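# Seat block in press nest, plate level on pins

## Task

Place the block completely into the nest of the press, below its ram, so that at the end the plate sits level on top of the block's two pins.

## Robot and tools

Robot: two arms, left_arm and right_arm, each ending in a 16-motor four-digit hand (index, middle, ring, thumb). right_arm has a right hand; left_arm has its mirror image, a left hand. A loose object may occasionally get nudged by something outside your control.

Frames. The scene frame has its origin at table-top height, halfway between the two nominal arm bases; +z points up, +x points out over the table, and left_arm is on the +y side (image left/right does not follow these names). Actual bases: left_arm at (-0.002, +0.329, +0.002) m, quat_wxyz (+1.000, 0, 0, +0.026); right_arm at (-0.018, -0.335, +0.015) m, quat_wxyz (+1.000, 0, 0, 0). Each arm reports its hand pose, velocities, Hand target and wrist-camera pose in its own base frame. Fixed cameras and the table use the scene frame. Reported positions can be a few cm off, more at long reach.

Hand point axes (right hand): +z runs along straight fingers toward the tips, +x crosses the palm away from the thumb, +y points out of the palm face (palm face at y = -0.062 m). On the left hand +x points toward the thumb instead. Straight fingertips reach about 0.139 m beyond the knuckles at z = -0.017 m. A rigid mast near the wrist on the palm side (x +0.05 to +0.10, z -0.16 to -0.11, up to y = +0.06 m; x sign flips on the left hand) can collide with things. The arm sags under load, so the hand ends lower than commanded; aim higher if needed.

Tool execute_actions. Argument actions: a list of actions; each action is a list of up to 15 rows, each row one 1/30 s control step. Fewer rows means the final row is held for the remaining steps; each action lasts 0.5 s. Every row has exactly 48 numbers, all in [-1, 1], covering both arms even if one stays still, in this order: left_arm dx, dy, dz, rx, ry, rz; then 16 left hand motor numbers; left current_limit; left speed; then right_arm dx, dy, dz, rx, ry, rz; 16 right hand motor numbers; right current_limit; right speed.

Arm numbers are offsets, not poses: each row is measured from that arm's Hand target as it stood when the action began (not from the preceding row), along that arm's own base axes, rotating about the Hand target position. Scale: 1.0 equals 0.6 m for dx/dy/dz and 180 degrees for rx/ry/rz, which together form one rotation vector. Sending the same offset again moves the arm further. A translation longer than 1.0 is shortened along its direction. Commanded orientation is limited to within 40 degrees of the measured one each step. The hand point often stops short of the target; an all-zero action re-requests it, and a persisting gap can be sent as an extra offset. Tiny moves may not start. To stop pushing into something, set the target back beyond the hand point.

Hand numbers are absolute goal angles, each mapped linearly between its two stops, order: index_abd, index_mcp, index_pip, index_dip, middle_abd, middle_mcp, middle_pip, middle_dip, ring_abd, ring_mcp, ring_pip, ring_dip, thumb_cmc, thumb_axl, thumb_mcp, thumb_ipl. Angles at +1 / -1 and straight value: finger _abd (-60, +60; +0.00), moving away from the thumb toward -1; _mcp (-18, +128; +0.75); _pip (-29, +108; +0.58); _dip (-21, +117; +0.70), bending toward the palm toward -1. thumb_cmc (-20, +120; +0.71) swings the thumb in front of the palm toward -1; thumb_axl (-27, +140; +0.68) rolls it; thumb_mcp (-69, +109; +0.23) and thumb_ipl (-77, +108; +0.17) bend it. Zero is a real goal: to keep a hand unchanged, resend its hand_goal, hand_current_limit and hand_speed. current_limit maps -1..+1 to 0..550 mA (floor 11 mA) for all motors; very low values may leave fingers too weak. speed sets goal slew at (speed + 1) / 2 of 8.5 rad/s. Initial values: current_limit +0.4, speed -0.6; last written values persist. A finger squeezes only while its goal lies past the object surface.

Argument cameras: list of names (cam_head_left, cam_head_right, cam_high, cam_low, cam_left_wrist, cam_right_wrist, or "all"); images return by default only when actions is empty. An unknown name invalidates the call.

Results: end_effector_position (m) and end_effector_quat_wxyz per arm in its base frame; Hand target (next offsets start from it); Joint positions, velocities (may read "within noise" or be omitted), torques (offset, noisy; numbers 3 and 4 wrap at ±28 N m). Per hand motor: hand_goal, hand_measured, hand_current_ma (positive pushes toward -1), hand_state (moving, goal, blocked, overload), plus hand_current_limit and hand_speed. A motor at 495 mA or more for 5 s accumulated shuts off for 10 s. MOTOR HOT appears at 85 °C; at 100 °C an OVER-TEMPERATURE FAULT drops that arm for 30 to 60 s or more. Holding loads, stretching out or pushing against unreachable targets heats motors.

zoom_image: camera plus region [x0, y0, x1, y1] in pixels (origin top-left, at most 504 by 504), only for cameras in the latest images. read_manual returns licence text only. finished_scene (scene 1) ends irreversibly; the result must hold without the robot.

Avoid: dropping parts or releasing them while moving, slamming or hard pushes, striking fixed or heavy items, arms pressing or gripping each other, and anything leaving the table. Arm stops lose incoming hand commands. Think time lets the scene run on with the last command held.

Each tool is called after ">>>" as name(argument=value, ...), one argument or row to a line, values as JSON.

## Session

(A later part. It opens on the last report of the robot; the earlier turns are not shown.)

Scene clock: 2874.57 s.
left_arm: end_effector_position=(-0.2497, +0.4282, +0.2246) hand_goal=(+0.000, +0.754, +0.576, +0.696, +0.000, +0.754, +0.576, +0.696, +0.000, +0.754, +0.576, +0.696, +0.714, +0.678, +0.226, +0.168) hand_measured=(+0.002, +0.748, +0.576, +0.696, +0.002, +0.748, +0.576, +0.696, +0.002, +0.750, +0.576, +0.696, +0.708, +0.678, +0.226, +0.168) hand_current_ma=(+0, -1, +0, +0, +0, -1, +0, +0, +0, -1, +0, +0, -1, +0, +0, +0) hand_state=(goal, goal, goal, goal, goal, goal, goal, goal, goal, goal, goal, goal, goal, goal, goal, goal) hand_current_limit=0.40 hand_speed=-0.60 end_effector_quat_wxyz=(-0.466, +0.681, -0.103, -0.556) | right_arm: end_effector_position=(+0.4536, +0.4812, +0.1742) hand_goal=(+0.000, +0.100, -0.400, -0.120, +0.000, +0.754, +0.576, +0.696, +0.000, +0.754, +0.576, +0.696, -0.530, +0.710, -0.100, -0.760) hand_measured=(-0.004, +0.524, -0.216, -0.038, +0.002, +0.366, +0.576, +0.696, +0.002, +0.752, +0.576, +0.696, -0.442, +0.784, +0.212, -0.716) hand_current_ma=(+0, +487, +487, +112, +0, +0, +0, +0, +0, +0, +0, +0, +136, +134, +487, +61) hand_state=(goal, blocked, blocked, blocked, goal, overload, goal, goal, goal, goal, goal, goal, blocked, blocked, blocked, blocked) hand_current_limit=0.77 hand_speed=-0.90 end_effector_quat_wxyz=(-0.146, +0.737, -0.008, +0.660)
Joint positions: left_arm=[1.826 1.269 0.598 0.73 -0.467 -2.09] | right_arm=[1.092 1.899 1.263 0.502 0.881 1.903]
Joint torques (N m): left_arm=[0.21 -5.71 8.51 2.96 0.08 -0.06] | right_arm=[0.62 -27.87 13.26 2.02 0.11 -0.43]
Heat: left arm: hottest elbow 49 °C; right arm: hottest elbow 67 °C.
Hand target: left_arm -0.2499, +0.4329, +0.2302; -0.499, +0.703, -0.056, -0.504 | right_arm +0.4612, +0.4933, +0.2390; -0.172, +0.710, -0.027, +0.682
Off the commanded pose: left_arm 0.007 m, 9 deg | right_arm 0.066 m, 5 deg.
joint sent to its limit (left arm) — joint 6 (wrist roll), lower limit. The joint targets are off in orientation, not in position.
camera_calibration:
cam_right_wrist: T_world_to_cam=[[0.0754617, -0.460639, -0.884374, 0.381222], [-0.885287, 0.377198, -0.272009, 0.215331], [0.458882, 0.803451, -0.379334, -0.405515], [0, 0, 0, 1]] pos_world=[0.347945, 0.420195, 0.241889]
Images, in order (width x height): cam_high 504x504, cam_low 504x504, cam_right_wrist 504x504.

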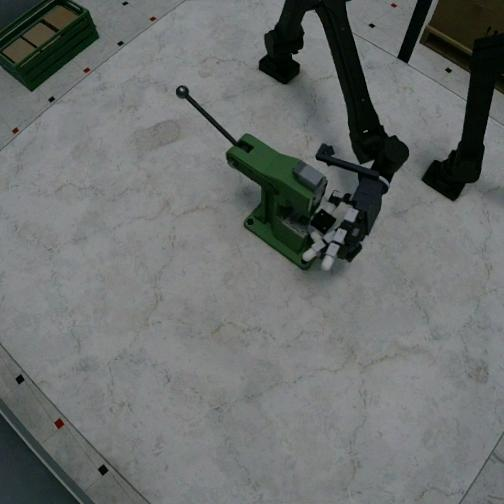

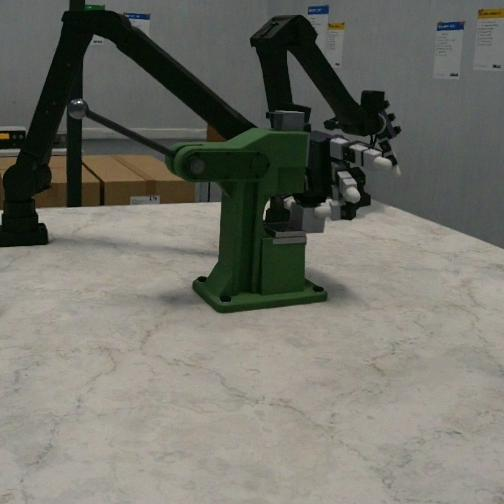

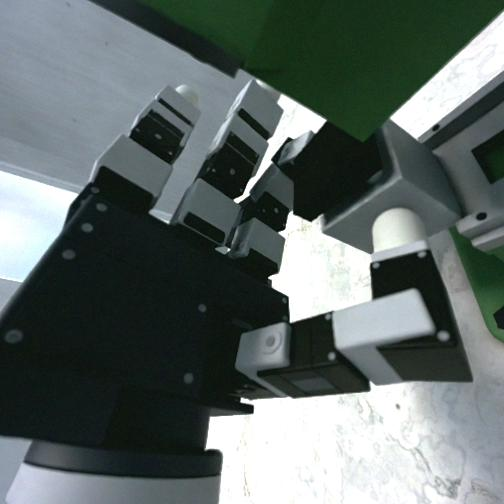

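>>> execute_actions(
  actions=[
    [[0,0,0,0,0,0,0,0.754,0.576,0.696,0,0.754,0.576,0.696,0,0.754,0.576,0.696,0.714,0.678,0.226,0.168,0.4,-0.6,0,-0.0167,-0.003,0,0,0,0,0.1,-0.4,-0.12,0,0.754,0.576,0.696,0,0.754,0.576,0.696,-0.53,0.71,-0.1,-0.76,0.77,-0.9]],
  ],
  cameras=["cam_low","cam_right_wrist","cam_high"],
)

>>> zoom_image(
  camera="cam_low",
  region=[270, 196, 330, 256],
)

>>> zoom_image(
  camera="cam_right_wrist",
  region=[344, 60, 504, 240],
)

Scene clock: 2931.37 s.
left_arm: end_effector_position=(-0.2497, +0.4282, +0.2246) hand_goal=(+0.000, +0.754, +0.576, +0.696, +0.000, +0.754, +0.576, +0.696, +0.000, +0.754, +0.576, +0.696, +0.714, +0.678, +0.226, +0.168) hand_measured=(+0.002, +0.748, +0.576, +0.696, +0.002, +0.748, +0.576, +0.696, +0.002, +0.750, +0.576, +0.696, +0.708, +0.678, +0.226, +0.168) hand_current_ma=(+0, -1, +0, +0, +0, -1, +0, +0, +0, -1, +0, +0, -1, +0, +0, +0) hand_state=(goal, goal, goal, goal, goal, goal, goal, goal, goal, goal, goal, goal, goal, goal, goal, goal) hand_current_limit=0.40 hand_speed=-0.60 end_effector_quat_wxyz=(-0.466, +0.681, -0.103, -0.556) | right_arm: end_effector_position=(+0.4533, +0.4812, +0.1844) hand_goal=(+0.000, +0.100, -0.400, -0.120, +0.000, +0.754, +0.576, +0.696, +0.000, +0.754, +0.576, +0.696, -0.530, +0.710, -0.100, -0.760) hand_measured=(-0.004, +0.524, -0.216, -0.038, +0.002, +0.366, +0.576, +0.696, +0.002, +0.752, +0.576, +0.696, -0.442, +0.784, +0.212, -0.716) hand_current_ma=(+0, +487, +487, +112, +0, +0, +0, +0, +0, +0, +0, +0, +136, +134, +487, +61) hand_state=(goal, blocked, blocked, blocked, goal, overload, goal, goal, goal, goal, goal, goal, blocked, blocked, blocked, blocked) hand_current_limit=0.77 hand_speed=-0.90 end_effector_quat_wxyz=(-0.153, +0.733, -0.011, +0.663)
Joint positions: left_arm=[1.826 1.269 0.598 0.73 -0.467 -2.09] | right_arm=[1.092 1.882 1.263 0.502 0.876 1.903]
Joint torques (N m): left_arm=[0.03 -5.95 8.35 3.22 0.15 0.01] | right_arm=[-0.09 -27.34 11.22 2.52 -0.04 -0.43]
Heat: left arm: hottest elbow 49 °C; right arm: hottest shoulder 67 °C.
Hand target: left_arm -0.2499, +0.4329, +0.2302; -0.499, +0.703, -0.056, -0.504 | right_arm +0.4612, +0.4833, +0.2372; -0.172, +0.710, -0.027, +0.682
Off the commanded pose: left_arm 0.007 m, 9 deg | right_arm 0.053 m, 4 deg.
joint sent to its limit (left arm) — joint 6 (wrist roll), lower limit. The joint targets are off in orientation, not in position.
camera_calibration:
cam_right_wrist: T_world_to_cam=[[0.0838022, -0.446802, -0.890699, 0.381012], [-0.884863, 0.377686, -0.272712, 0.217551], [0.458253, 0.811, -0.363708, -0.40775], [0, 0, 0, 1]] pos_world=[0.347426, 0.418756, 0.250394]
Images, in order (width x height): cam_high 504x504, cam_low 504x504, cam_right_wrist 504x504.

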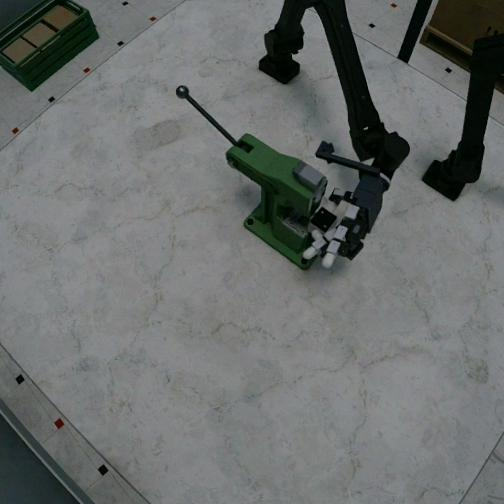

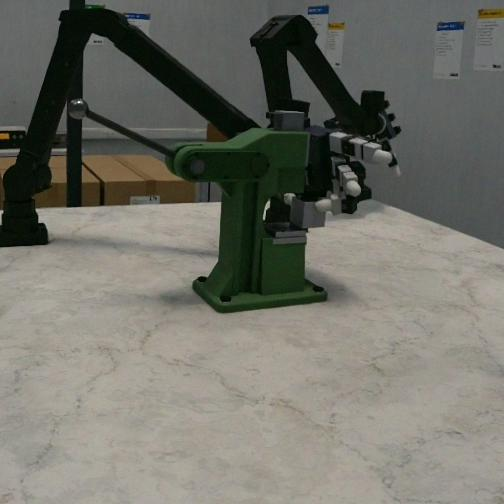

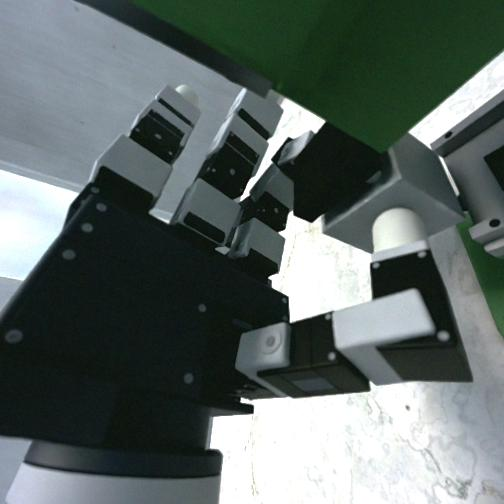

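Scaled by 8.400 from the camera's 504x504 image, which has a finer 720x720 frame.

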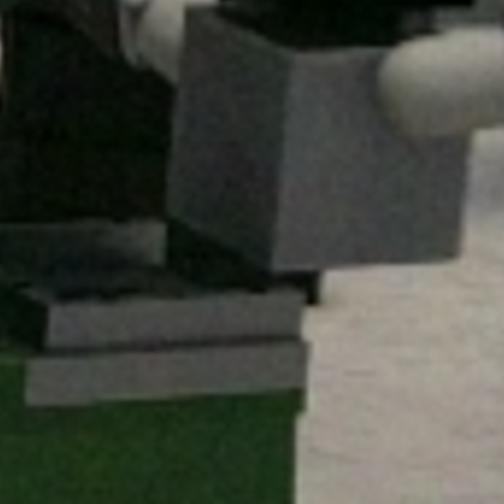

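Scaled by 2.800 from the camera's 504x504 image, which has a finer 720x720 frame.

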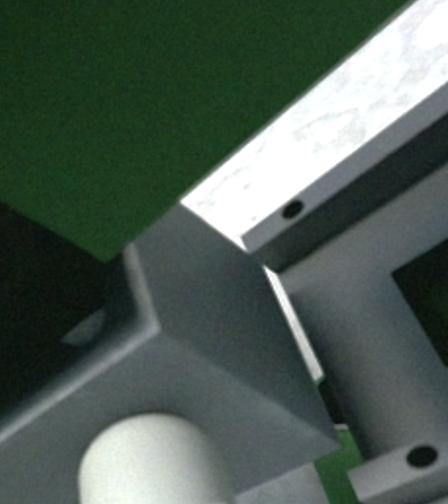

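>>> execute_actions(
  actions=[
    [[0,0,0,0,0,0,0,0.754,0.576,0.696,0,0.754,0.576,0.696,0,0.754,0.576,0.696,0.714,0.678,0.226,0.168,0.4,-0.6,0,-0.015,-0.018,0,0,0,0,0.1,-0.4,-0.12,0,0.754,0.576,0.696,0,0.754,0.576,0.696,-0.53,0.71,-0.1,-0.76,0.77,-0.9],[0,0,0,0,0,0,0,0.754,0.576,0.696,0,0.754,0.576,0.696,0,0.754,0.576,0.696,0.714,0.678,0.226,0.168,0.4,-0.6,0,-0.025,-0.033,0,0,0,0,0.1,-0.4,-0.12,0,0.754,0.576,0.696,0,0.754,0.576,0.696,-0.53,0.71,-0.1,-0.76,0.77,-0.9]],
  ],
  cameras=["cam_low","cam_right_wrist"],
)

>>> zoom_image(
  camera="cam_low",
  region=[270, 196, 330, 256],
)

Scene clock: 2957.50 s.
left_arm: end_effector_position=(-0.2497, +0.4282, +0.2246) hand_goal=(+0.000, +0.754, +0.576, +0.696, +0.000, +0.754, +0.576, +0.696, +0.000, +0.754, +0.576, +0.696, +0.714, +0.678, +0.226, +0.168) hand_measured=(+0.002, +0.748, +0.576, +0.696, +0.002, +0.748, +0.576, +0.696, +0.002, +0.750, +0.576, +0.696, +0.708, +0.678, +0.226, +0.168) hand_current_ma=(+0, -1, +0, +0, +0, -1, +0, +0, +0, -1, +0, +0, -1, +0, +0, +0) hand_state=(goal, goal, goal, goal, goal, goal, goal, goal, goal, goal, goal, goal, goal, goal, goal, goal) hand_current_limit=0.40 hand_speed=-0.60 end_effector_quat_wxyz=(-0.466, +0.681, -0.103, -0.556) | right_arm: end_effector_position=(+0.4547, +0.4708, +0.1732) hand_goal=(+0.000, +0.100, -0.400, -0.120, +0.000, +0.754, +0.576, +0.696, +0.000, +0.754, +0.576, +0.696, -0.530, +0.710, -0.100, -0.760) hand_measured=(-0.004, +0.524, -0.216, -0.038, +0.002, +0.366, +0.576, +0.696, +0.002, +0.752, +0.576, +0.696, -0.442, +0.784, +0.212, -0.716) hand_current_ma=(+0, +487, +487, +112, +0, +0, +0, +0, +0, +0, +0, +0, +136, +134, +487, +61) hand_state=(goal, blocked, blocked, blocked, goal, overload, goal, goal, goal, goal, goal, goal, blocked, blocked, blocked, blocked) hand_current_limit=0.77 hand_speed=-0.90 end_effector_quat_wxyz=(-0.155, +0.732, -0.012, +0.663)
Joint positions: left_arm=[1.826 1.269 0.598 0.73 -0.467 -2.09] | right_arm=[1.081 1.881 1.223 0.546 0.865 1.903]
Joint torques (N m): left_arm=[0.21 -5.83 8.2 2.93 0.15 -0.07] | right_arm=[-0.21 -26.99 9.32 3.17 -0.04 -0.43]
Heat: left arm: hottest elbow 49 °C; right arm: hottest elbow 65 °C.
Hand target: left_arm -0.2499, +0.4329, +0.2302; -0.499, +0.703, -0.056, -0.504 | right_arm +0.4612, +0.4683, +0.2173; -0.172, +0.710, -0.027, +0.682
Off the commanded pose: left_arm 0.007 m, 9 deg | right_arm 0.045 m, 4 deg.
joint sent to its limit (left arm) — joint 6 (wrist roll), lower limit. The joint targets are off in orientation, not in position.
camera_calibration:
cam_right_wrist: T_world_to_cam=[[0.0855973, -0.441663, -0.893088, 0.363445], [-0.884841, 0.378322, -0.2719, 0.219257], [0.457963, 0.813515, -0.358419, -0.40598], [0, 0, 0, 1]] pos_world=[0.348821, 0.407841, 0.238694]
Images, in order (width x height): cam_low 504x504, cam_right_wrist 504x504.

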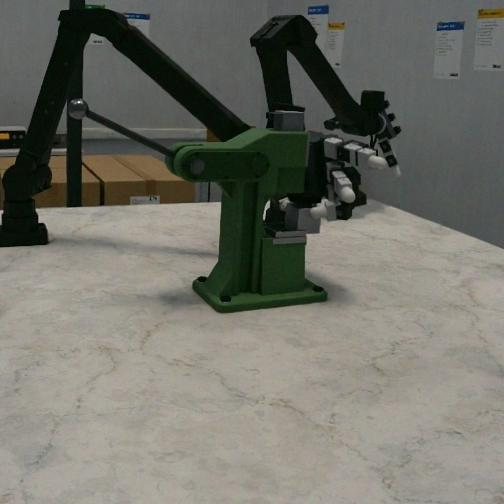

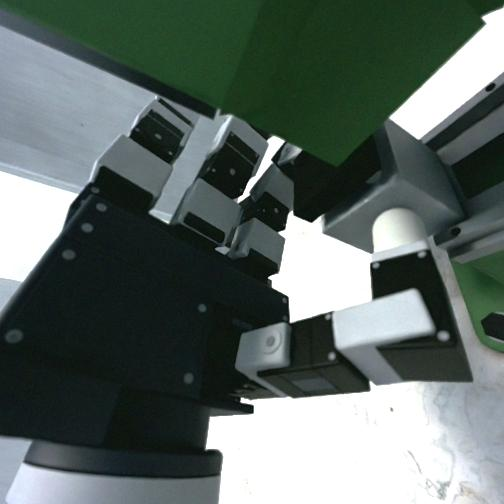

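Scaled by 8.400 from the camera's 504x504 image, which has a finer 720x720 frame.

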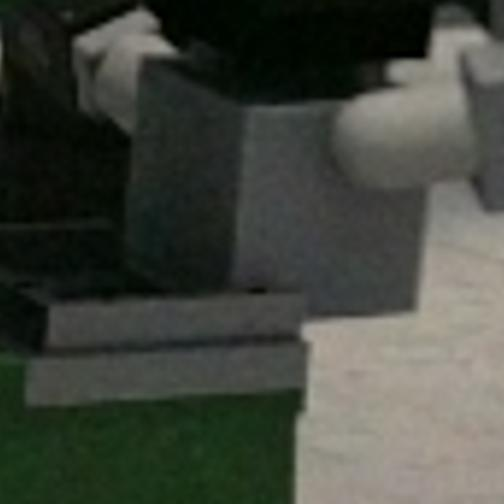

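>>> zoom_image(
  camera="cam_right_wrist",
  region=[344, 60, 504, 240],
)

>>> execute_actions(
  actions=[],
  cameras=["cam_high"],
)

>>> zoom_image(
  camera="cam_high",
  region=[276, 186, 346, 256],
)

Scaled by 2.800 from the camera's 504x504 image, which has a finer 720x720 frame.

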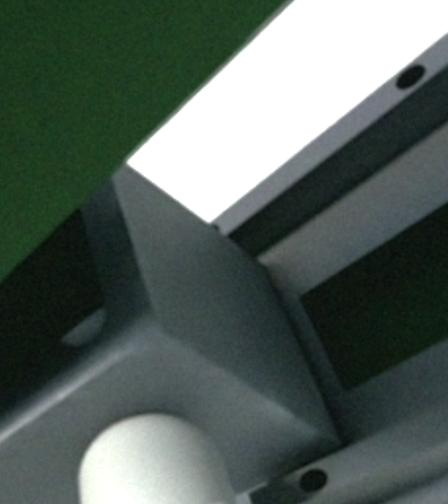

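Scene clock: 2973.63 s.
left_arm: end_effector_position=(-0.2497, +0.4282, +0.2246) hand_goal=(+0.000, +0.754, +0.576, +0.696, +0.000, +0.754, +0.576, +0.696, +0.000, +0.754, +0.576, +0.696, +0.714, +0.678, +0.226, +0.168) hand_measured=(+0.002, +0.748, +0.576, +0.696, +0.002, +0.748, +0.576, +0.696, +0.002, +0.750, +0.576, +0.696, +0.708, +0.678, +0.226, +0.168) hand_current_ma=(+0, -1, +0, +0, +0, -1, +0, +0, +0, -1, +0, +0, -1, +0, +0, +0) hand_state=(goal, goal, goal, goal, goal, goal, goal, goal, goal, goal, goal, goal, goal, goal, goal, goal) hand_current_limit=0.40 hand_speed=-0.60 end_effector_quat_wxyz=(-0.466, +0.681, -0.103, -0.556) | right_arm: end_effector_position=(+0.4547, +0.4708, +0.1732) hand_goal=(+0.000, +0.100, -0.400, -0.120, +0.000, +0.754, +0.576, +0.696, +0.000, +0.754, +0.576, +0.696, -0.530, +0.710, -0.100, -0.760) hand_measured=(-0.004, +0.524, -0.216, -0.038, +0.002, +0.366, +0.576, +0.696, +0.002, +0.752, +0.576, +0.696, -0.442, +0.784, +0.212, -0.716) hand_current_ma=(+0, +487, +487, +112, +0, +0, +0, +0, +0, +0, +0, +0, +136, +134, +487, +61) hand_state=(goal, blocked, blocked, blocked, goal, overload, goal, goal, goal, goal, goal, goal, blocked, blocked, blocked, blocked) hand_current_limit=0.77 hand_speed=-0.90 end_effector_quat_wxyz=(-0.155, +0.732, -0.012, +0.663)
Joint positions: left_arm=[1.826 1.269 0.598 0.73 -0.467 -2.09] | right_arm=[1.081 1.881 1.223 0.546 0.865 1.903]
Joint velocities: within noise
Joint torques (N m): left_arm=[-0.21 -6.01 8.44 2.86 0.13 -0.09] | right_arm=[-0.21 -26.99 9.32 3.19 -0.05 -0.43]
Heat: left arm: hottest elbow 49 °C; right arm: hottest elbow 63 °C.
Hand target: left_arm -0.2499, +0.4329, +0.2302; -0.499, +0.703, -0.056, -0.504 | right_arm +0.4612, +0.4683, +0.2173; -0.172, +0.710, -0.027, +0.682
Off the commanded pose: left_arm 0.007 m, 9 deg | right_arm 0.045 m, 4 deg.
Images, in order (width x height): cam_high 504x504.

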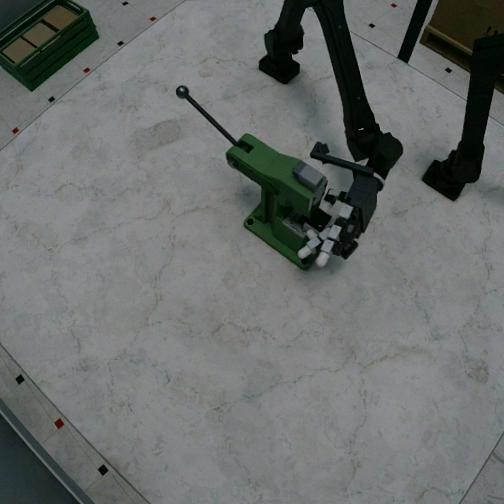

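Scaled by 7.200 from the camera's 504x504 image, which has a finer 720x720 frame.

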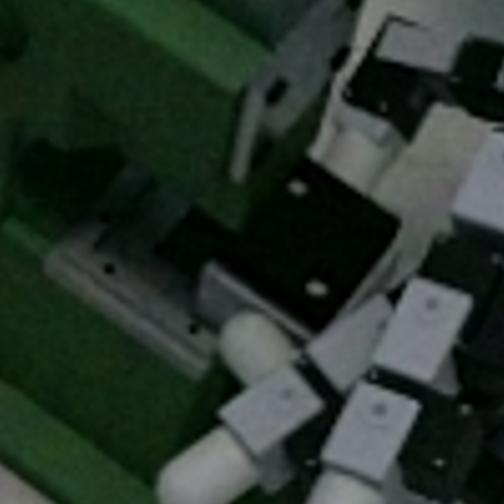

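>>> execute_actions(
  actions=[
    [[0,0,0,0,0,0,0,0.754,0.576,0.696,0,0.754,0.576,0.696,0,0.754,0.576,0.696,0.714,0.678,0.226,0.168,0.4,-0.6,0,-0.02,0,0,0,0,0,0.1,-0.4,-0.12,0,0.754,0.576,0.696,0,0.754,0.576,0.696,-0.53,0.71,-0.1,-0.76,0.77,-0.9]],
  ],
  cameras=["cam_low","cam_right_wrist"],
)

>>> zoom_image(
  camera="cam_low",
  region=[270, 196, 330, 256],
)

>>> zoom_image(
  camera="cam_right_wrist",
  region=[384, 100, 504, 240],
)

Scene clock: 3034.10 s.
left_arm: end_effector_position=(-0.2497, +0.4282, +0.2246) hand_goal=(+0.000, +0.754, +0.576, +0.696, +0.000, +0.754, +0.576, +0.696, +0.000, +0.754, +0.576, +0.696, +0.714, +0.678, +0.226, +0.168) hand_measured=(+0.002, +0.748, +0.576, +0.696, +0.002, +0.748, +0.576, +0.696, +0.002, +0.750, +0.576, +0.696, +0.708, +0.678, +0.226, +0.168) hand_current_ma=(+0, -1, +0, +0, +0, -1, +0, +0, +0, -1, +0, +0, -1, +0, +0, +0) hand_state=(goal, goal, goal, goal, goal, goal, goal, goal, goal, goal, goal, goal, goal, goal, goal, goal) hand_current_limit=0.40 hand_speed=-0.60 end_effector_quat_wxyz=(-0.466, +0.681, -0.103, -0.556) | right_arm: end_effector_position=(+0.4544, +0.4604, +0.1723) hand_goal=(+0.000, +0.100, -0.400, -0.120, +0.000, +0.754, +0.576, +0.696, +0.000, +0.754, +0.576, +0.696, -0.530, +0.710, -0.100, -0.760) hand_measured=(-0.004, +0.524, -0.216, -0.038, +0.002, +0.366, +0.576, +0.696, +0.002, +0.752, +0.576, +0.696, -0.442, +0.784, +0.212, -0.716) hand_current_ma=(+0, +487, +487, +112, +0, +0, +0, +0, +0, +0, +0, +0, +136, +134, +487, +61) hand_state=(goal, blocked, blocked, blocked, goal, overload, goal, goal, goal, goal, goal, goal, blocked, blocked, blocked, blocked) hand_current_limit=0.77 hand_speed=-0.90 end_effector_quat_wxyz=(-0.156, +0.733, -0.011, +0.663)
Joint positions: left_arm=[1.826 1.269 0.598 0.73 -0.467 -2.09] | right_arm=[1.073 1.862 1.191 0.559 0.854 1.902]
Joint torques (N m): left_arm=[-1.03 -6.53 8.44 3.04 0.16 -0.11] | right_arm=[-0.32 -26.99 9.09 3.21 -0.05 -0.43]
Heat: left arm: hottest elbow 49 °C; right arm: hottest shoulder 63 °C.
Hand target: left_arm -0.2499, +0.4329, +0.2302; -0.499, +0.703, -0.056, -0.504 | right_arm +0.4611, +0.4564, +0.2173; -0.172, +0.710, -0.027, +0.682
Off the commanded pose: left_arm 0.007 m, 9 deg | right_arm 0.046 m, 4 deg.
joint sent to its limit (left arm) — joint 6 (wrist roll), lower limit. The joint targets are off in orientation, not in position.
camera_calibration:
cam_right_wrist: T_world_to_cam=[[0.0853998, -0.442623, -0.892632, 0.35849], [-0.885908, 0.376236, -0.271318, 0.224052], [0.455932, 0.81396, -0.359993, -0.396662], [0, 0, 0, 1]] pos_world=[0.348725, 0.397246, 0.237993]
Images, in order (width x height): cam_low 504x504, cam_right_wrist 504x504.

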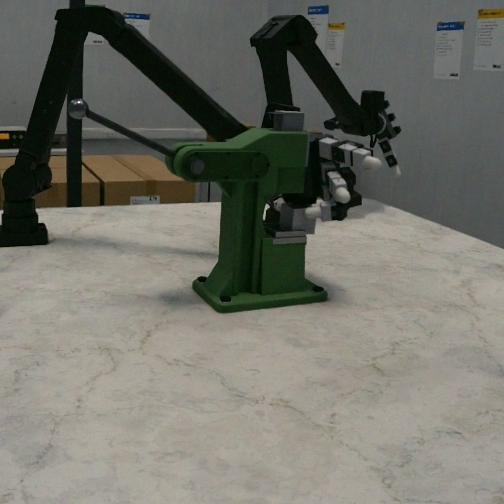

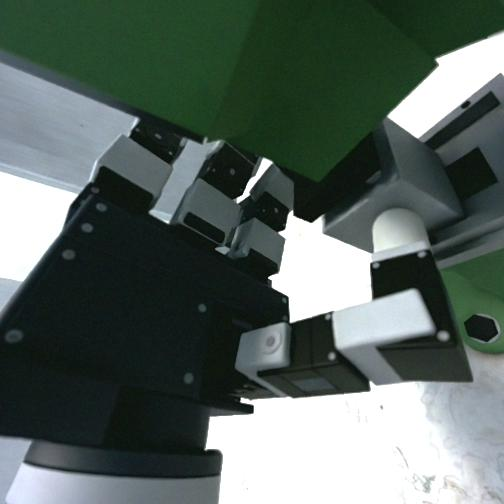

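Scaled by 8.400 from the camera's 504x504 image, which has a finer 720x720 frame.

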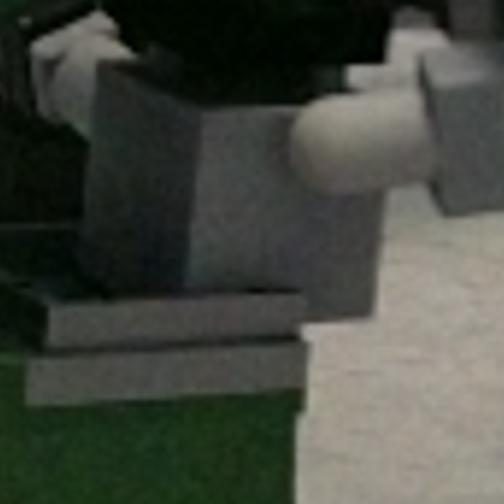

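Scaled by 3.600 from the camera's 504x504 image, which has a finer 720x720 frame.

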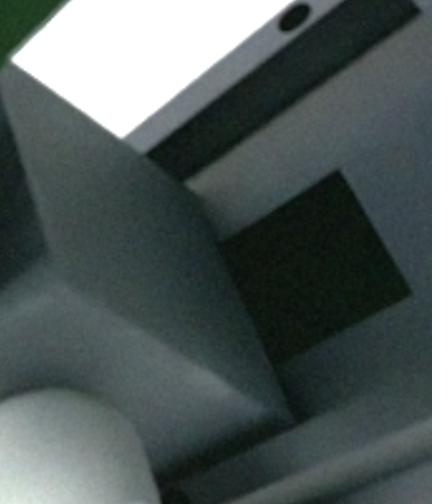

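>>> execute_actions(
  actions=[
    [[0,0,0,0,0,0,0,0.754,0.576,0.696,0,0.754,0.576,0.696,0,0.754,0.576,0.696,0.714,0.678,0.226,0.168,0.4,-0.6,0,-0.02,-0.001,0,0,0,0,0.1,-0.4,-0.12,0,0.754,0.576,0.696,0,0.754,0.576,0.696,-0.53,0.71,-0.1,-0.76,0.77,-0.9]],
  ],
  cameras=["cam_low","cam_high","cam_right_wrist"],
)

>>> zoom_image(
  camera="cam_low",
  region=[270, 180, 330, 240],
)

>>> zoom_image(
  camera="cam_right_wrist",
  region=[384, 100, 504, 240],
)

>>> zoom_image(
  camera="cam_high",
  region=[276, 186, 346, 256],
)

Scene clock: 3078.87 s.
left_arm: end_effector_position=(-0.2497, +0.4282, +0.2246) hand_goal=(+0.000, +0.754, +0.576, +0.696, +0.000, +0.754, +0.576, +0.696, +0.000, +0.754, +0.576, +0.696, +0.714, +0.678, +0.226, +0.168) hand_measured=(+0.002, +0.748, +0.576, +0.696, +0.002, +0.748, +0.576, +0.696, +0.002, +0.750, +0.576, +0.696, +0.708, +0.678, +0.226, +0.168) hand_current_ma=(+0, -1, +0, +0, +0, -1, +0, +0, +0, -1, +0, +0, -1, +0, +0, +0) hand_state=(goal, goal, goal, goal, goal, goal, goal, goal, goal, goal, goal, goal, goal, goal, goal, goal) hand_current_limit=0.40 hand_speed=-0.60 end_effector_quat_wxyz=(-0.466, +0.681, -0.103, -0.556) | right_arm: end_effector_position=(+0.4551, +0.4477, +0.1723) hand_goal=(+0.000, +0.100, -0.400, -0.120, +0.000, +0.754, +0.576, +0.696, +0.000, +0.754, +0.576, +0.696, -0.530, +0.710, -0.100, -0.760) hand_measured=(-0.004, +0.524, -0.216, -0.038, +0.002, +0.366, +0.576, +0.696, +0.002, +0.752, +0.576, +0.696, -0.442, +0.784, +0.212, -0.716) hand_current_ma=(+0, +487, +487, +112, +0, +0, +0, +0, +0, +0, +0, +0, +136, +134, +487, +61) hand_state=(goal, blocked, blocked, blocked, goal, overload, goal, goal, goal, goal, goal, goal, blocked, blocked, blocked, blocked) hand_current_limit=0.77 hand_speed=-0.90 end_effector_quat_wxyz=(-0.155, +0.733, -0.012, +0.662)
Joint positions: left_arm=[1.826 1.269 0.598 0.73 -0.467 -2.09] | right_arm=[1.061 1.84 1.157 0.571 0.844 1.901]
Joint torques (N m): left_arm=[-0.38 -6.83 8.44 3.04 0.18 -0.1] | right_arm=[-0.26 -26.4 9.03 3.22 -0.04 -0.42]
Heat: left arm: hottest elbow 49 °C; right arm: hottest shoulder 62 °C.
Hand target: left_arm -0.2499, +0.4329, +0.2302; -0.499, +0.703, -0.056, -0.504 | right_arm +0.4611, +0.4444, +0.2168; -0.172, +0.710, -0.027, +0.682
Off the commanded pose: left_arm 0.007 m, 9 deg | right_arm 0.045 m, 4 deg.
joint sent to its limit (left arm) — joint 6 (wrist roll), lower limit. The joint targets are off in orientation, not in position.
camera_calibration:
cam_right_wrist: T_world_to_cam=[[0.0840654, -0.442515, -0.892812, 0.353461], [-0.885712, 0.377341, -0.270423, 0.228609], [0.456561, 0.813507, -0.36022, -0.386716], [0, 0, 0, 1]] pos_world=[0.349327, 0.384745, 0.238092]
Images, in order (width x height): cam_high 504x504, cam_low 504x504, cam_right_wrist 504x504.

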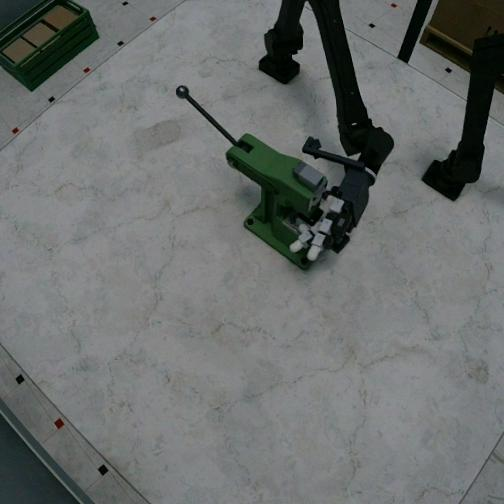

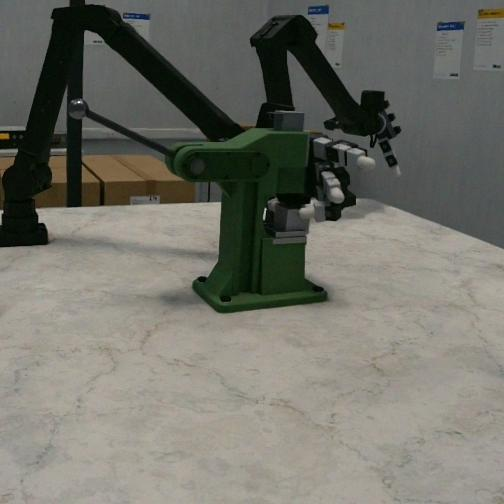

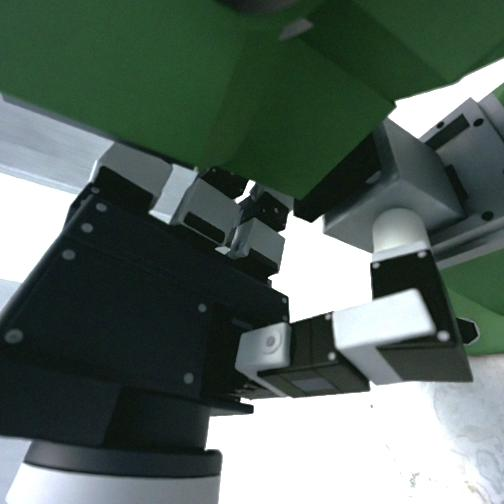

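Scaled by 8.400 from the camera's 504x504 image, which has a finer 720x720 frame.

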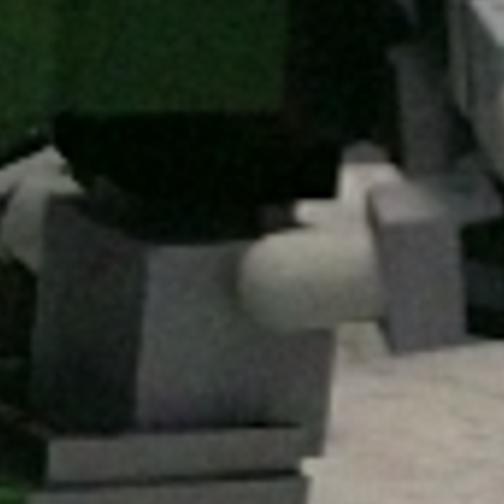

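Scaled by 3.600 from the camera's 504x504 image, which has a finer 720x720 frame.

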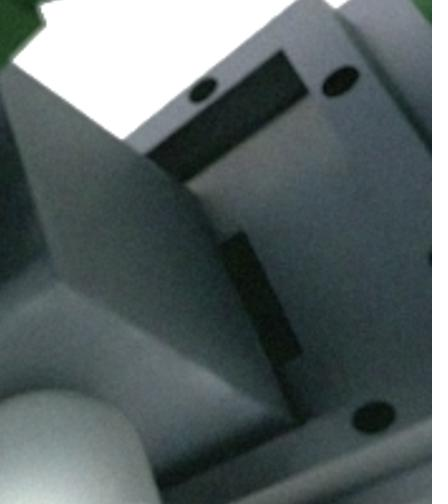

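Scaled by 7.200 from the camera's 504x504 image, which has a finer 720x720 frame.

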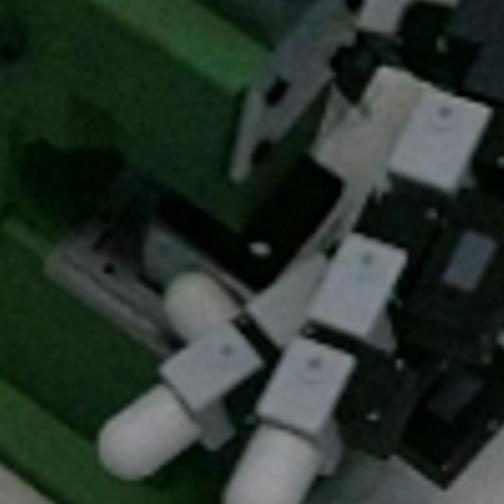

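>>> execute_actions(
  actions=[
    [[0,0,0,0,0,0,0,0.754,0.576,0.696,0,0.754,0.576,0.696,0,0.754,0.576,0.696,0.714,0.678,0.226,0.168,0.4,-0.6,-0.0035,-0.015,0,0,0,0,0,0.1,-0.4,-0.12,0,0.754,0.576,0.696,0,0.754,0.576,0.696,-0.53,0.71,-0.1,-0.76,0.77,-0.9]],
  ],
  cameras=["cam_low","cam_right_wrist"],
)

>>> zoom_image(
  camera="cam_low",
  region=[260, 180, 320, 240],
)

>>> zoom_image(
  camera="cam_right_wrist",
  region=[384, 100, 504, 240],
)

Scene clock: 3109.97 s.
left_arm: end_effector_position=(-0.2497, +0.4282, +0.2246) hand_goal=(+0.000, +0.754, +0.576, +0.696, +0.000, +0.754, +0.576, +0.696, +0.000, +0.754, +0.576, +0.696, +0.714, +0.678, +0.226, +0.168) hand_measured=(+0.002, +0.748, +0.576, +0.696, +0.002, +0.748, +0.576, +0.696, +0.002, +0.750, +0.576, +0.696, +0.708, +0.678, +0.226, +0.168) hand_current_ma=(+0, -1, +0, +0, +0, -1, +0, +0, +0, -1, +0, +0, -1, +0, +0, +0) hand_state=(goal, goal, goal, goal, goal, goal, goal, goal, goal, goal, goal, goal, goal, goal, goal, goal) hand_current_limit=0.40 hand_speed=-0.60 end_effector_quat_wxyz=(-0.466, +0.681, -0.103, -0.556) | right_arm: end_effector_position=(+0.4523, +0.4391, +0.1726) hand_goal=(+0.000, +0.100, -0.400, -0.120, +0.000, +0.754, +0.576, +0.696, +0.000, +0.754, +0.576, +0.696, -0.530, +0.710, -0.100, -0.760) hand_measured=(-0.004, +0.524, -0.216, -0.038, +0.002, +0.366, +0.576, +0.696, +0.002, +0.752, +0.576, +0.696, -0.442, +0.784, +0.212, -0.716) hand_current_ma=(+0, +487, +487, +112, +0, +0, +0, +0, +0, +0, +0, +0, +136, +134, +487, +61) hand_state=(goal, blocked, blocked, blocked, goal, overload, goal, goal, goal, goal, goal, goal, blocked, blocked, blocked, blocked) hand_current_limit=0.77 hand_speed=-0.90 end_effector_quat_wxyz=(-0.156, +0.733, -0.011, +0.662)
Joint positions: left_arm=[1.826 1.269 0.598 0.73 -0.467 -2.09] | right_arm=[1.058 1.821 1.128 0.58 0.839 1.901]
Joint torques (N m): left_arm=[-0.5 -6.95 8.4 2.91 0.18 0.02] | right_arm=[-0.5 -25.93 9.05 3.23 -0.05 -0.43]
Heat: left arm: hottest elbow 49 °C; right arm: hottest elbow 59 °C.
Hand target: left_arm -0.2499, +0.4329, +0.2302; -0.499, +0.703, -0.056, -0.504 | right_arm +0.4591, +0.4354, +0.2169; -0.172, +0.710, -0.027, +0.682
Off the commanded pose: left_arm 0.007 m, 9 deg | right_arm 0.045 m, 4 deg.
joint sent to its limit (left arm) — joint 6 (wrist roll), lower limit. The joint targets are off in orientation, not in position.
camera_calibration:
cam_right_wrist: T_world_to_cam=[[0.0840015, -0.442524, -0.892814, 0.350212], [-0.886336, 0.376258, -0.269885, 0.230194], [0.455359, 0.814004, -0.360618, -0.377985], [0, 0, 0, 1]] pos_world=[0.34673, 0.376046, 0.238492]
Images, in order (width x height): cam_low 504x504, cam_right_wrist 504x504.

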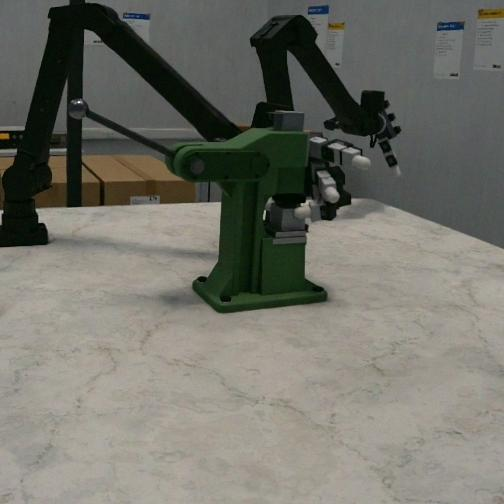

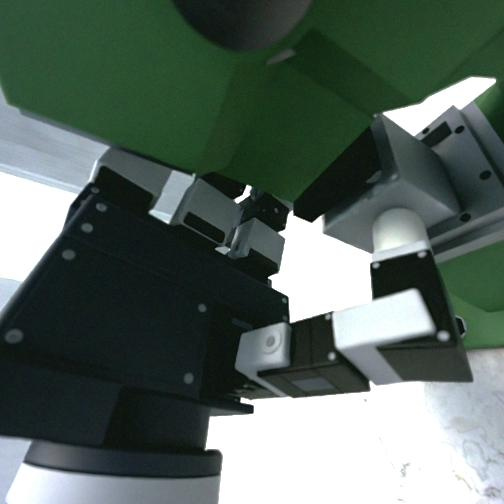

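Scaled by 8.400 from the camera's 504x504 image, which has a finer 720x720 frame.

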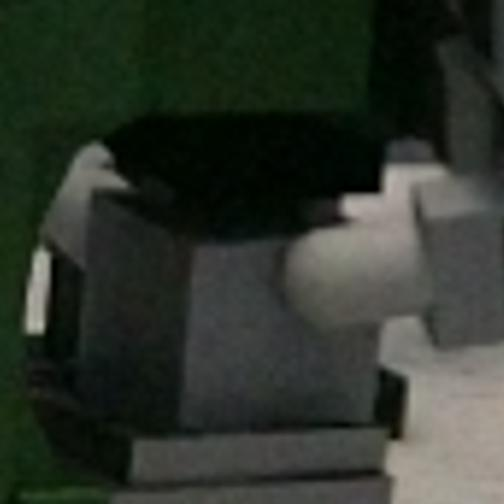

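Scaled by 3.600 from the camera's 504x504 image, which has a finer 720x720 frame.

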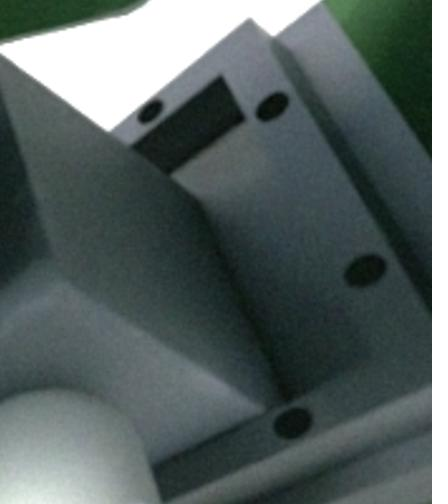

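>>> execute_actions(
  actions=[
    [[0,0,0,0,0,0,0,0.754,0.576,0.696,0,0.754,0.576,0.696,0,0.754,0.576,0.696,0.714,0.678,0.226,0.168,0.4,-0.6,0.003,-0.0115,-0.0005,0,0,0,0,0.1,-0.4,-0.12,0,0.754,0.576,0.696,0,0.754,0.576,0.696,-0.53,0.71,-0.1,-0.76,0.77,-0.9]],
  ],
  cameras=["cam_low","cam_right_wrist"],
)

>>> zoom_image(
  camera="cam_low",
  region=[260, 180, 320, 240],
)

>>> zoom_image(
  camera="cam_right_wrist",
  region=[384, 100, 504, 240],
)

Scene clock: 3206.50 s.
left_arm: end_effector_position=(-0.2497, +0.4282, +0.2246) hand_goal=(+0.000, +0.754, +0.576, +0.696, +0.000, +0.754, +0.576, +0.696, +0.000, +0.754, +0.576, +0.696, +0.714, +0.678, +0.226, +0.168) hand_measured=(+0.002, +0.748, +0.576, +0.696, +0.002, +0.748, +0.576, +0.696, +0.002, +0.750, +0.576, +0.696, +0.708, +0.678, +0.226, +0.168) hand_current_ma=(+0, -1, +0, +0, +0, -1, +0, +0, +0, -1, +0, +0, -1, +0, +0, +0) hand_state=(goal, goal, goal, goal, goal, goal, goal, goal, goal, goal, goal, goal, goal, goal, goal, goal) hand_current_limit=0.40 hand_speed=-0.60 end_effector_quat_wxyz=(-0.466, +0.681, -0.103, -0.556) | right_arm: end_effector_position=(+0.4549, +0.4314, +0.1724) hand_goal=(+0.000, +0.100, -0.400, -0.120, +0.000, +0.754, +0.576, +0.696, +0.000, +0.754, +0.576, +0.696, -0.530, +0.710, -0.100, -0.760) hand_measured=(-0.004, +0.524, -0.216, -0.038, +0.002, +0.366, +0.576, +0.696, +0.002, +0.752, +0.576, +0.696, -0.442, +0.784, +0.212, -0.716) hand_current_ma=(+0, +487, +487, +112, +0, +0, +0, +0, +0, +0, +0, +0, +136, +134, +487, +61) hand_state=(goal, blocked, blocked, blocked, goal, overload, goal, goal, goal, goal, goal, goal, blocked, blocked, blocked, blocked) hand_current_limit=0.77 hand_speed=-0.90 end_effector_quat_wxyz=(-0.155, +0.733, -0.012, +0.662)
Joint positions: left_arm=[1.826 1.269 0.598 0.73 -0.467 -2.09] | right_arm=[1.046 1.81 1.112 0.586 0.83 1.901]
Joint torques (N m): left_arm=[-0.91 -6.18 8.28 3.11 0.15 -0.06] | right_arm=[-0.21 -25.7 9.06 3.25 -0.04 -0.42]
Heat: left arm: hottest elbow 49 °C; right arm: hottest shoulder 57 °C.
Hand target: left_arm -0.2499, +0.4329, +0.2302; -0.499, +0.703, -0.056, -0.504 | right_arm +0.4609, +0.4285, +0.2166; -0.172, +0.710, -0.027, +0.682
Off the commanded pose: left_arm 0.007 m, 9 deg | right_arm 0.045 m, 4 deg.
joint sent to its limit (left arm) — joint 6 (wrist roll), lower limit. The joint targets are off in orientation, not in position.
camera_calibration:
cam_right_wrist: T_world_to_cam=[[0.0823723, -0.442189, -0.893132, 0.346979], [-0.885966, 0.377897, -0.268808, 0.234229], [0.456375, 0.813427, -0.360636, -0.373146], [0, 0, 0, 1]] pos_world=[0.349232, 0.368443, 0.238291]
Images, in order (width x height): cam_low 504x504, cam_right_wrist 504x504.

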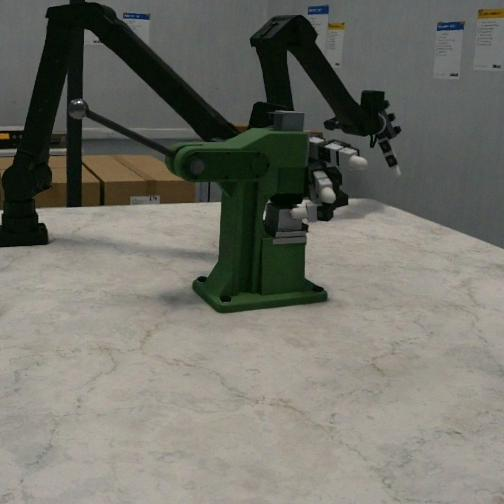

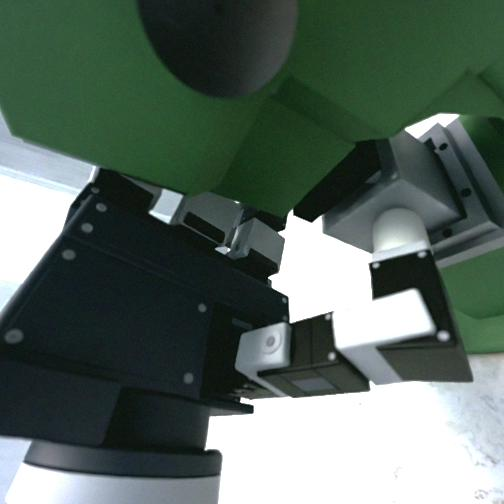

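Scaled by 8.400 from the camera's 504x504 image, which has a finer 720x720 frame.

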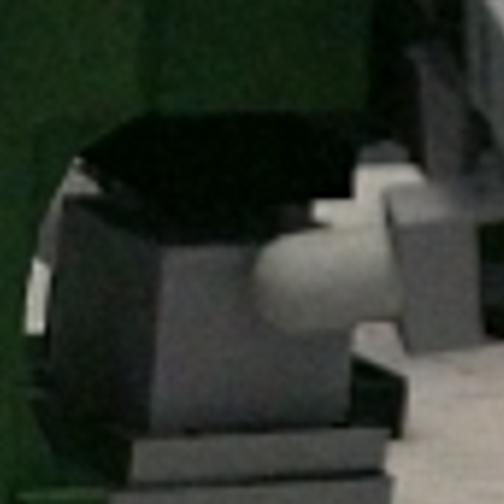

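Scaled by 3.600 from the camera's 504x504 image, which has a finer 720x720 frame.

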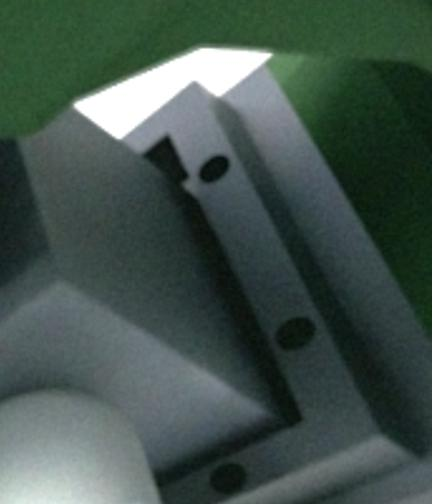

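>>> execute_actions(
  actions=[
    [[0,0,0,0,0,0,0,0.754,0.576,0.696,0,0.754,0.576,0.696,0,0.754,0.576,0.696,0.714,0.678,0.226,0.168,0.4,-0.6,0,-0.0065,-0.0005,0,0,0,0,0.1,-0.4,-0.12,0,0.754,0.576,0.696,0,0.754,0.576,0.696,-0.53,0.71,-0.1,-0.76,0.77,-0.9]],
  ],
  cameras=["cam_low","cam_right_wrist"],
)

>>> zoom_image(
  camera="cam_low",
  region=[260, 180, 320, 240],
)

>>> zoom_image(
  camera="cam_right_wrist",
  region=[404, 120, 504, 240],
)

Scene clock: 3223.57 s.
left_arm: end_effector_position=(-0.2497, +0.4282, +0.2246) hand_goal=(+0.000, +0.754, +0.576, +0.696, +0.000, +0.754, +0.576, +0.696, +0.000, +0.754, +0.576, +0.696, +0.714, +0.678, +0.226, +0.168) hand_measured=(+0.002, +0.748, +0.576, +0.696, +0.002, +0.748, +0.576, +0.696, +0.002, +0.750, +0.576, +0.696, +0.708, +0.678, +0.226, +0.168) hand_current_ma=(+0, -1, +0, +0, +0, -1, +0, +0, +0, -1, +0, +0, -1, +0, +0, +0) hand_state=(goal, goal, goal, goal, goal, goal, goal, goal, goal, goal, goal, goal, goal, goal, goal, goal) hand_current_limit=0.40 hand_speed=-0.60 end_effector_quat_wxyz=(-0.466, +0.681, -0.103, -0.556) | right_arm: end_effector_position=(+0.4542, +0.4283, +0.1723) hand_goal=(+0.000, +0.100, -0.400, -0.120, +0.000, +0.754, +0.576, +0.696, +0.000, +0.754, +0.576, +0.696, -0.530, +0.710, -0.100, -0.760) hand_measured=(-0.004, +0.524, -0.216, -0.038, +0.002, +0.366, +0.576, +0.696, +0.002, +0.752, +0.576, +0.696, -0.442, +0.784, +0.212, -0.716) hand_current_ma=(+0, +487, +487, +112, +0, +0, +0, +0, +0, +0, +0, +0, +136, +134, +487, +61) hand_state=(goal, blocked, blocked, blocked, goal, overload, goal, goal, goal, goal, goal, goal, blocked, blocked, blocked, blocked) hand_current_limit=0.77 hand_speed=-0.90 end_effector_quat_wxyz=(-0.156, +0.733, -0.012, +0.662)
Joint positions: left_arm=[1.826 1.269 0.598 0.73 -0.467 -2.09] | right_arm=[1.045 1.803 1.101 0.589 0.826 1.901]
Joint torques (N m): left_arm=[-1.32 -6.71 8.32 2.93 0.15 -0.07] | right_arm=[-0.44 -25.58 9.01 3.26 -0.04 -0.43]
Heat: left arm: hottest elbow 49 °C; right arm: hottest shoulder 62 °C.
Hand target: left_arm -0.2499, +0.4329, +0.2302; -0.499, +0.703, -0.056, -0.504 | right_arm +0.4608, +0.4246, +0.2163; -0.172, +0.710, -0.027, +0.682
Off the commanded pose: left_arm 0.007 m, 9 deg | right_arm 0.045 m, 4 deg.
joint sent to its limit (left arm) — joint 6 (wrist roll), lower limit. The joint targets are off in orientation, not in position.
camera_calibration:
cam_right_wrist: T_world_to_cam=[[0.0828021, -0.441906, -0.893232, 0.345251], [-0.886609, 0.376604, -0.268504, 0.235541], [0.455048, 0.81418, -0.360614, -0.370043], [0, 0, 0, 1]] pos_world=[0.348633, 0.365144, 0.238191]
Images, in order (width x height): cam_low 504x504, cam_right_wrist 504x504.

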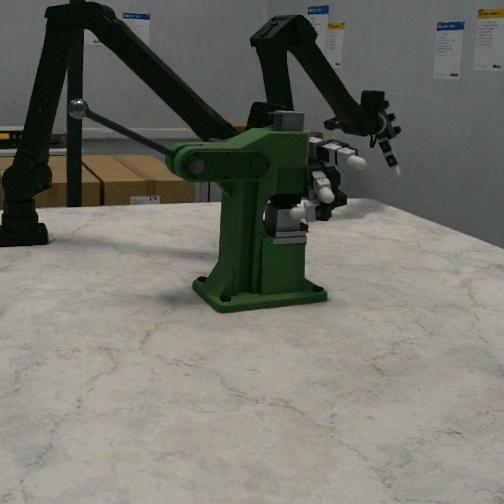

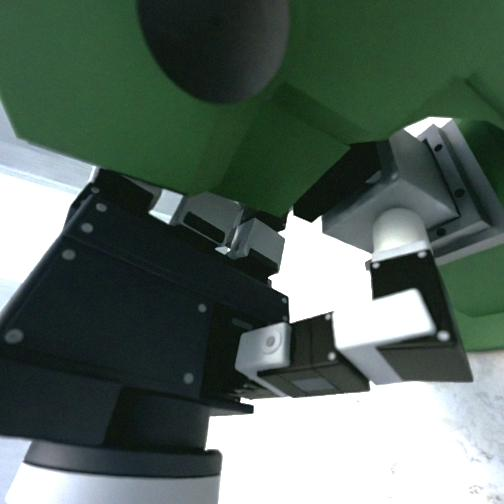

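Scaled by 8.400 from the camera's 504x504 image, which has a finer 720x720 frame.

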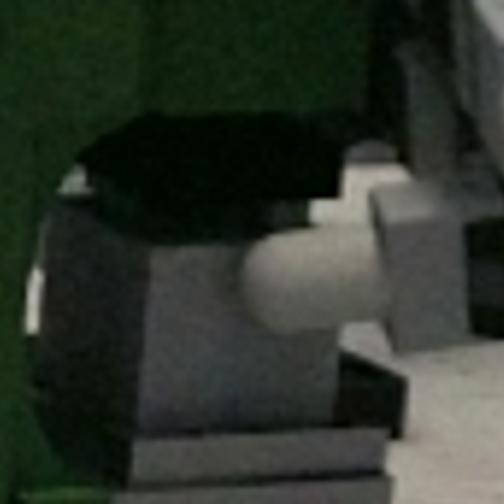

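Scaled by 4.200 from the camera's 504x504 image, which has a finer 720x720 frame.

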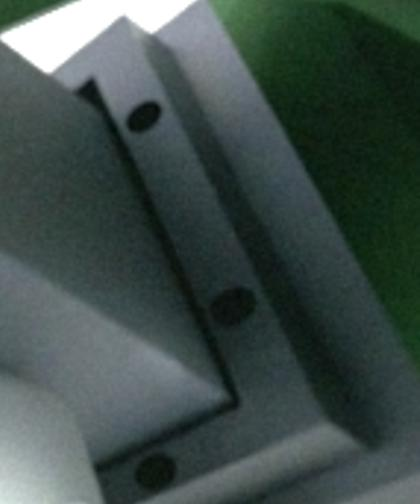

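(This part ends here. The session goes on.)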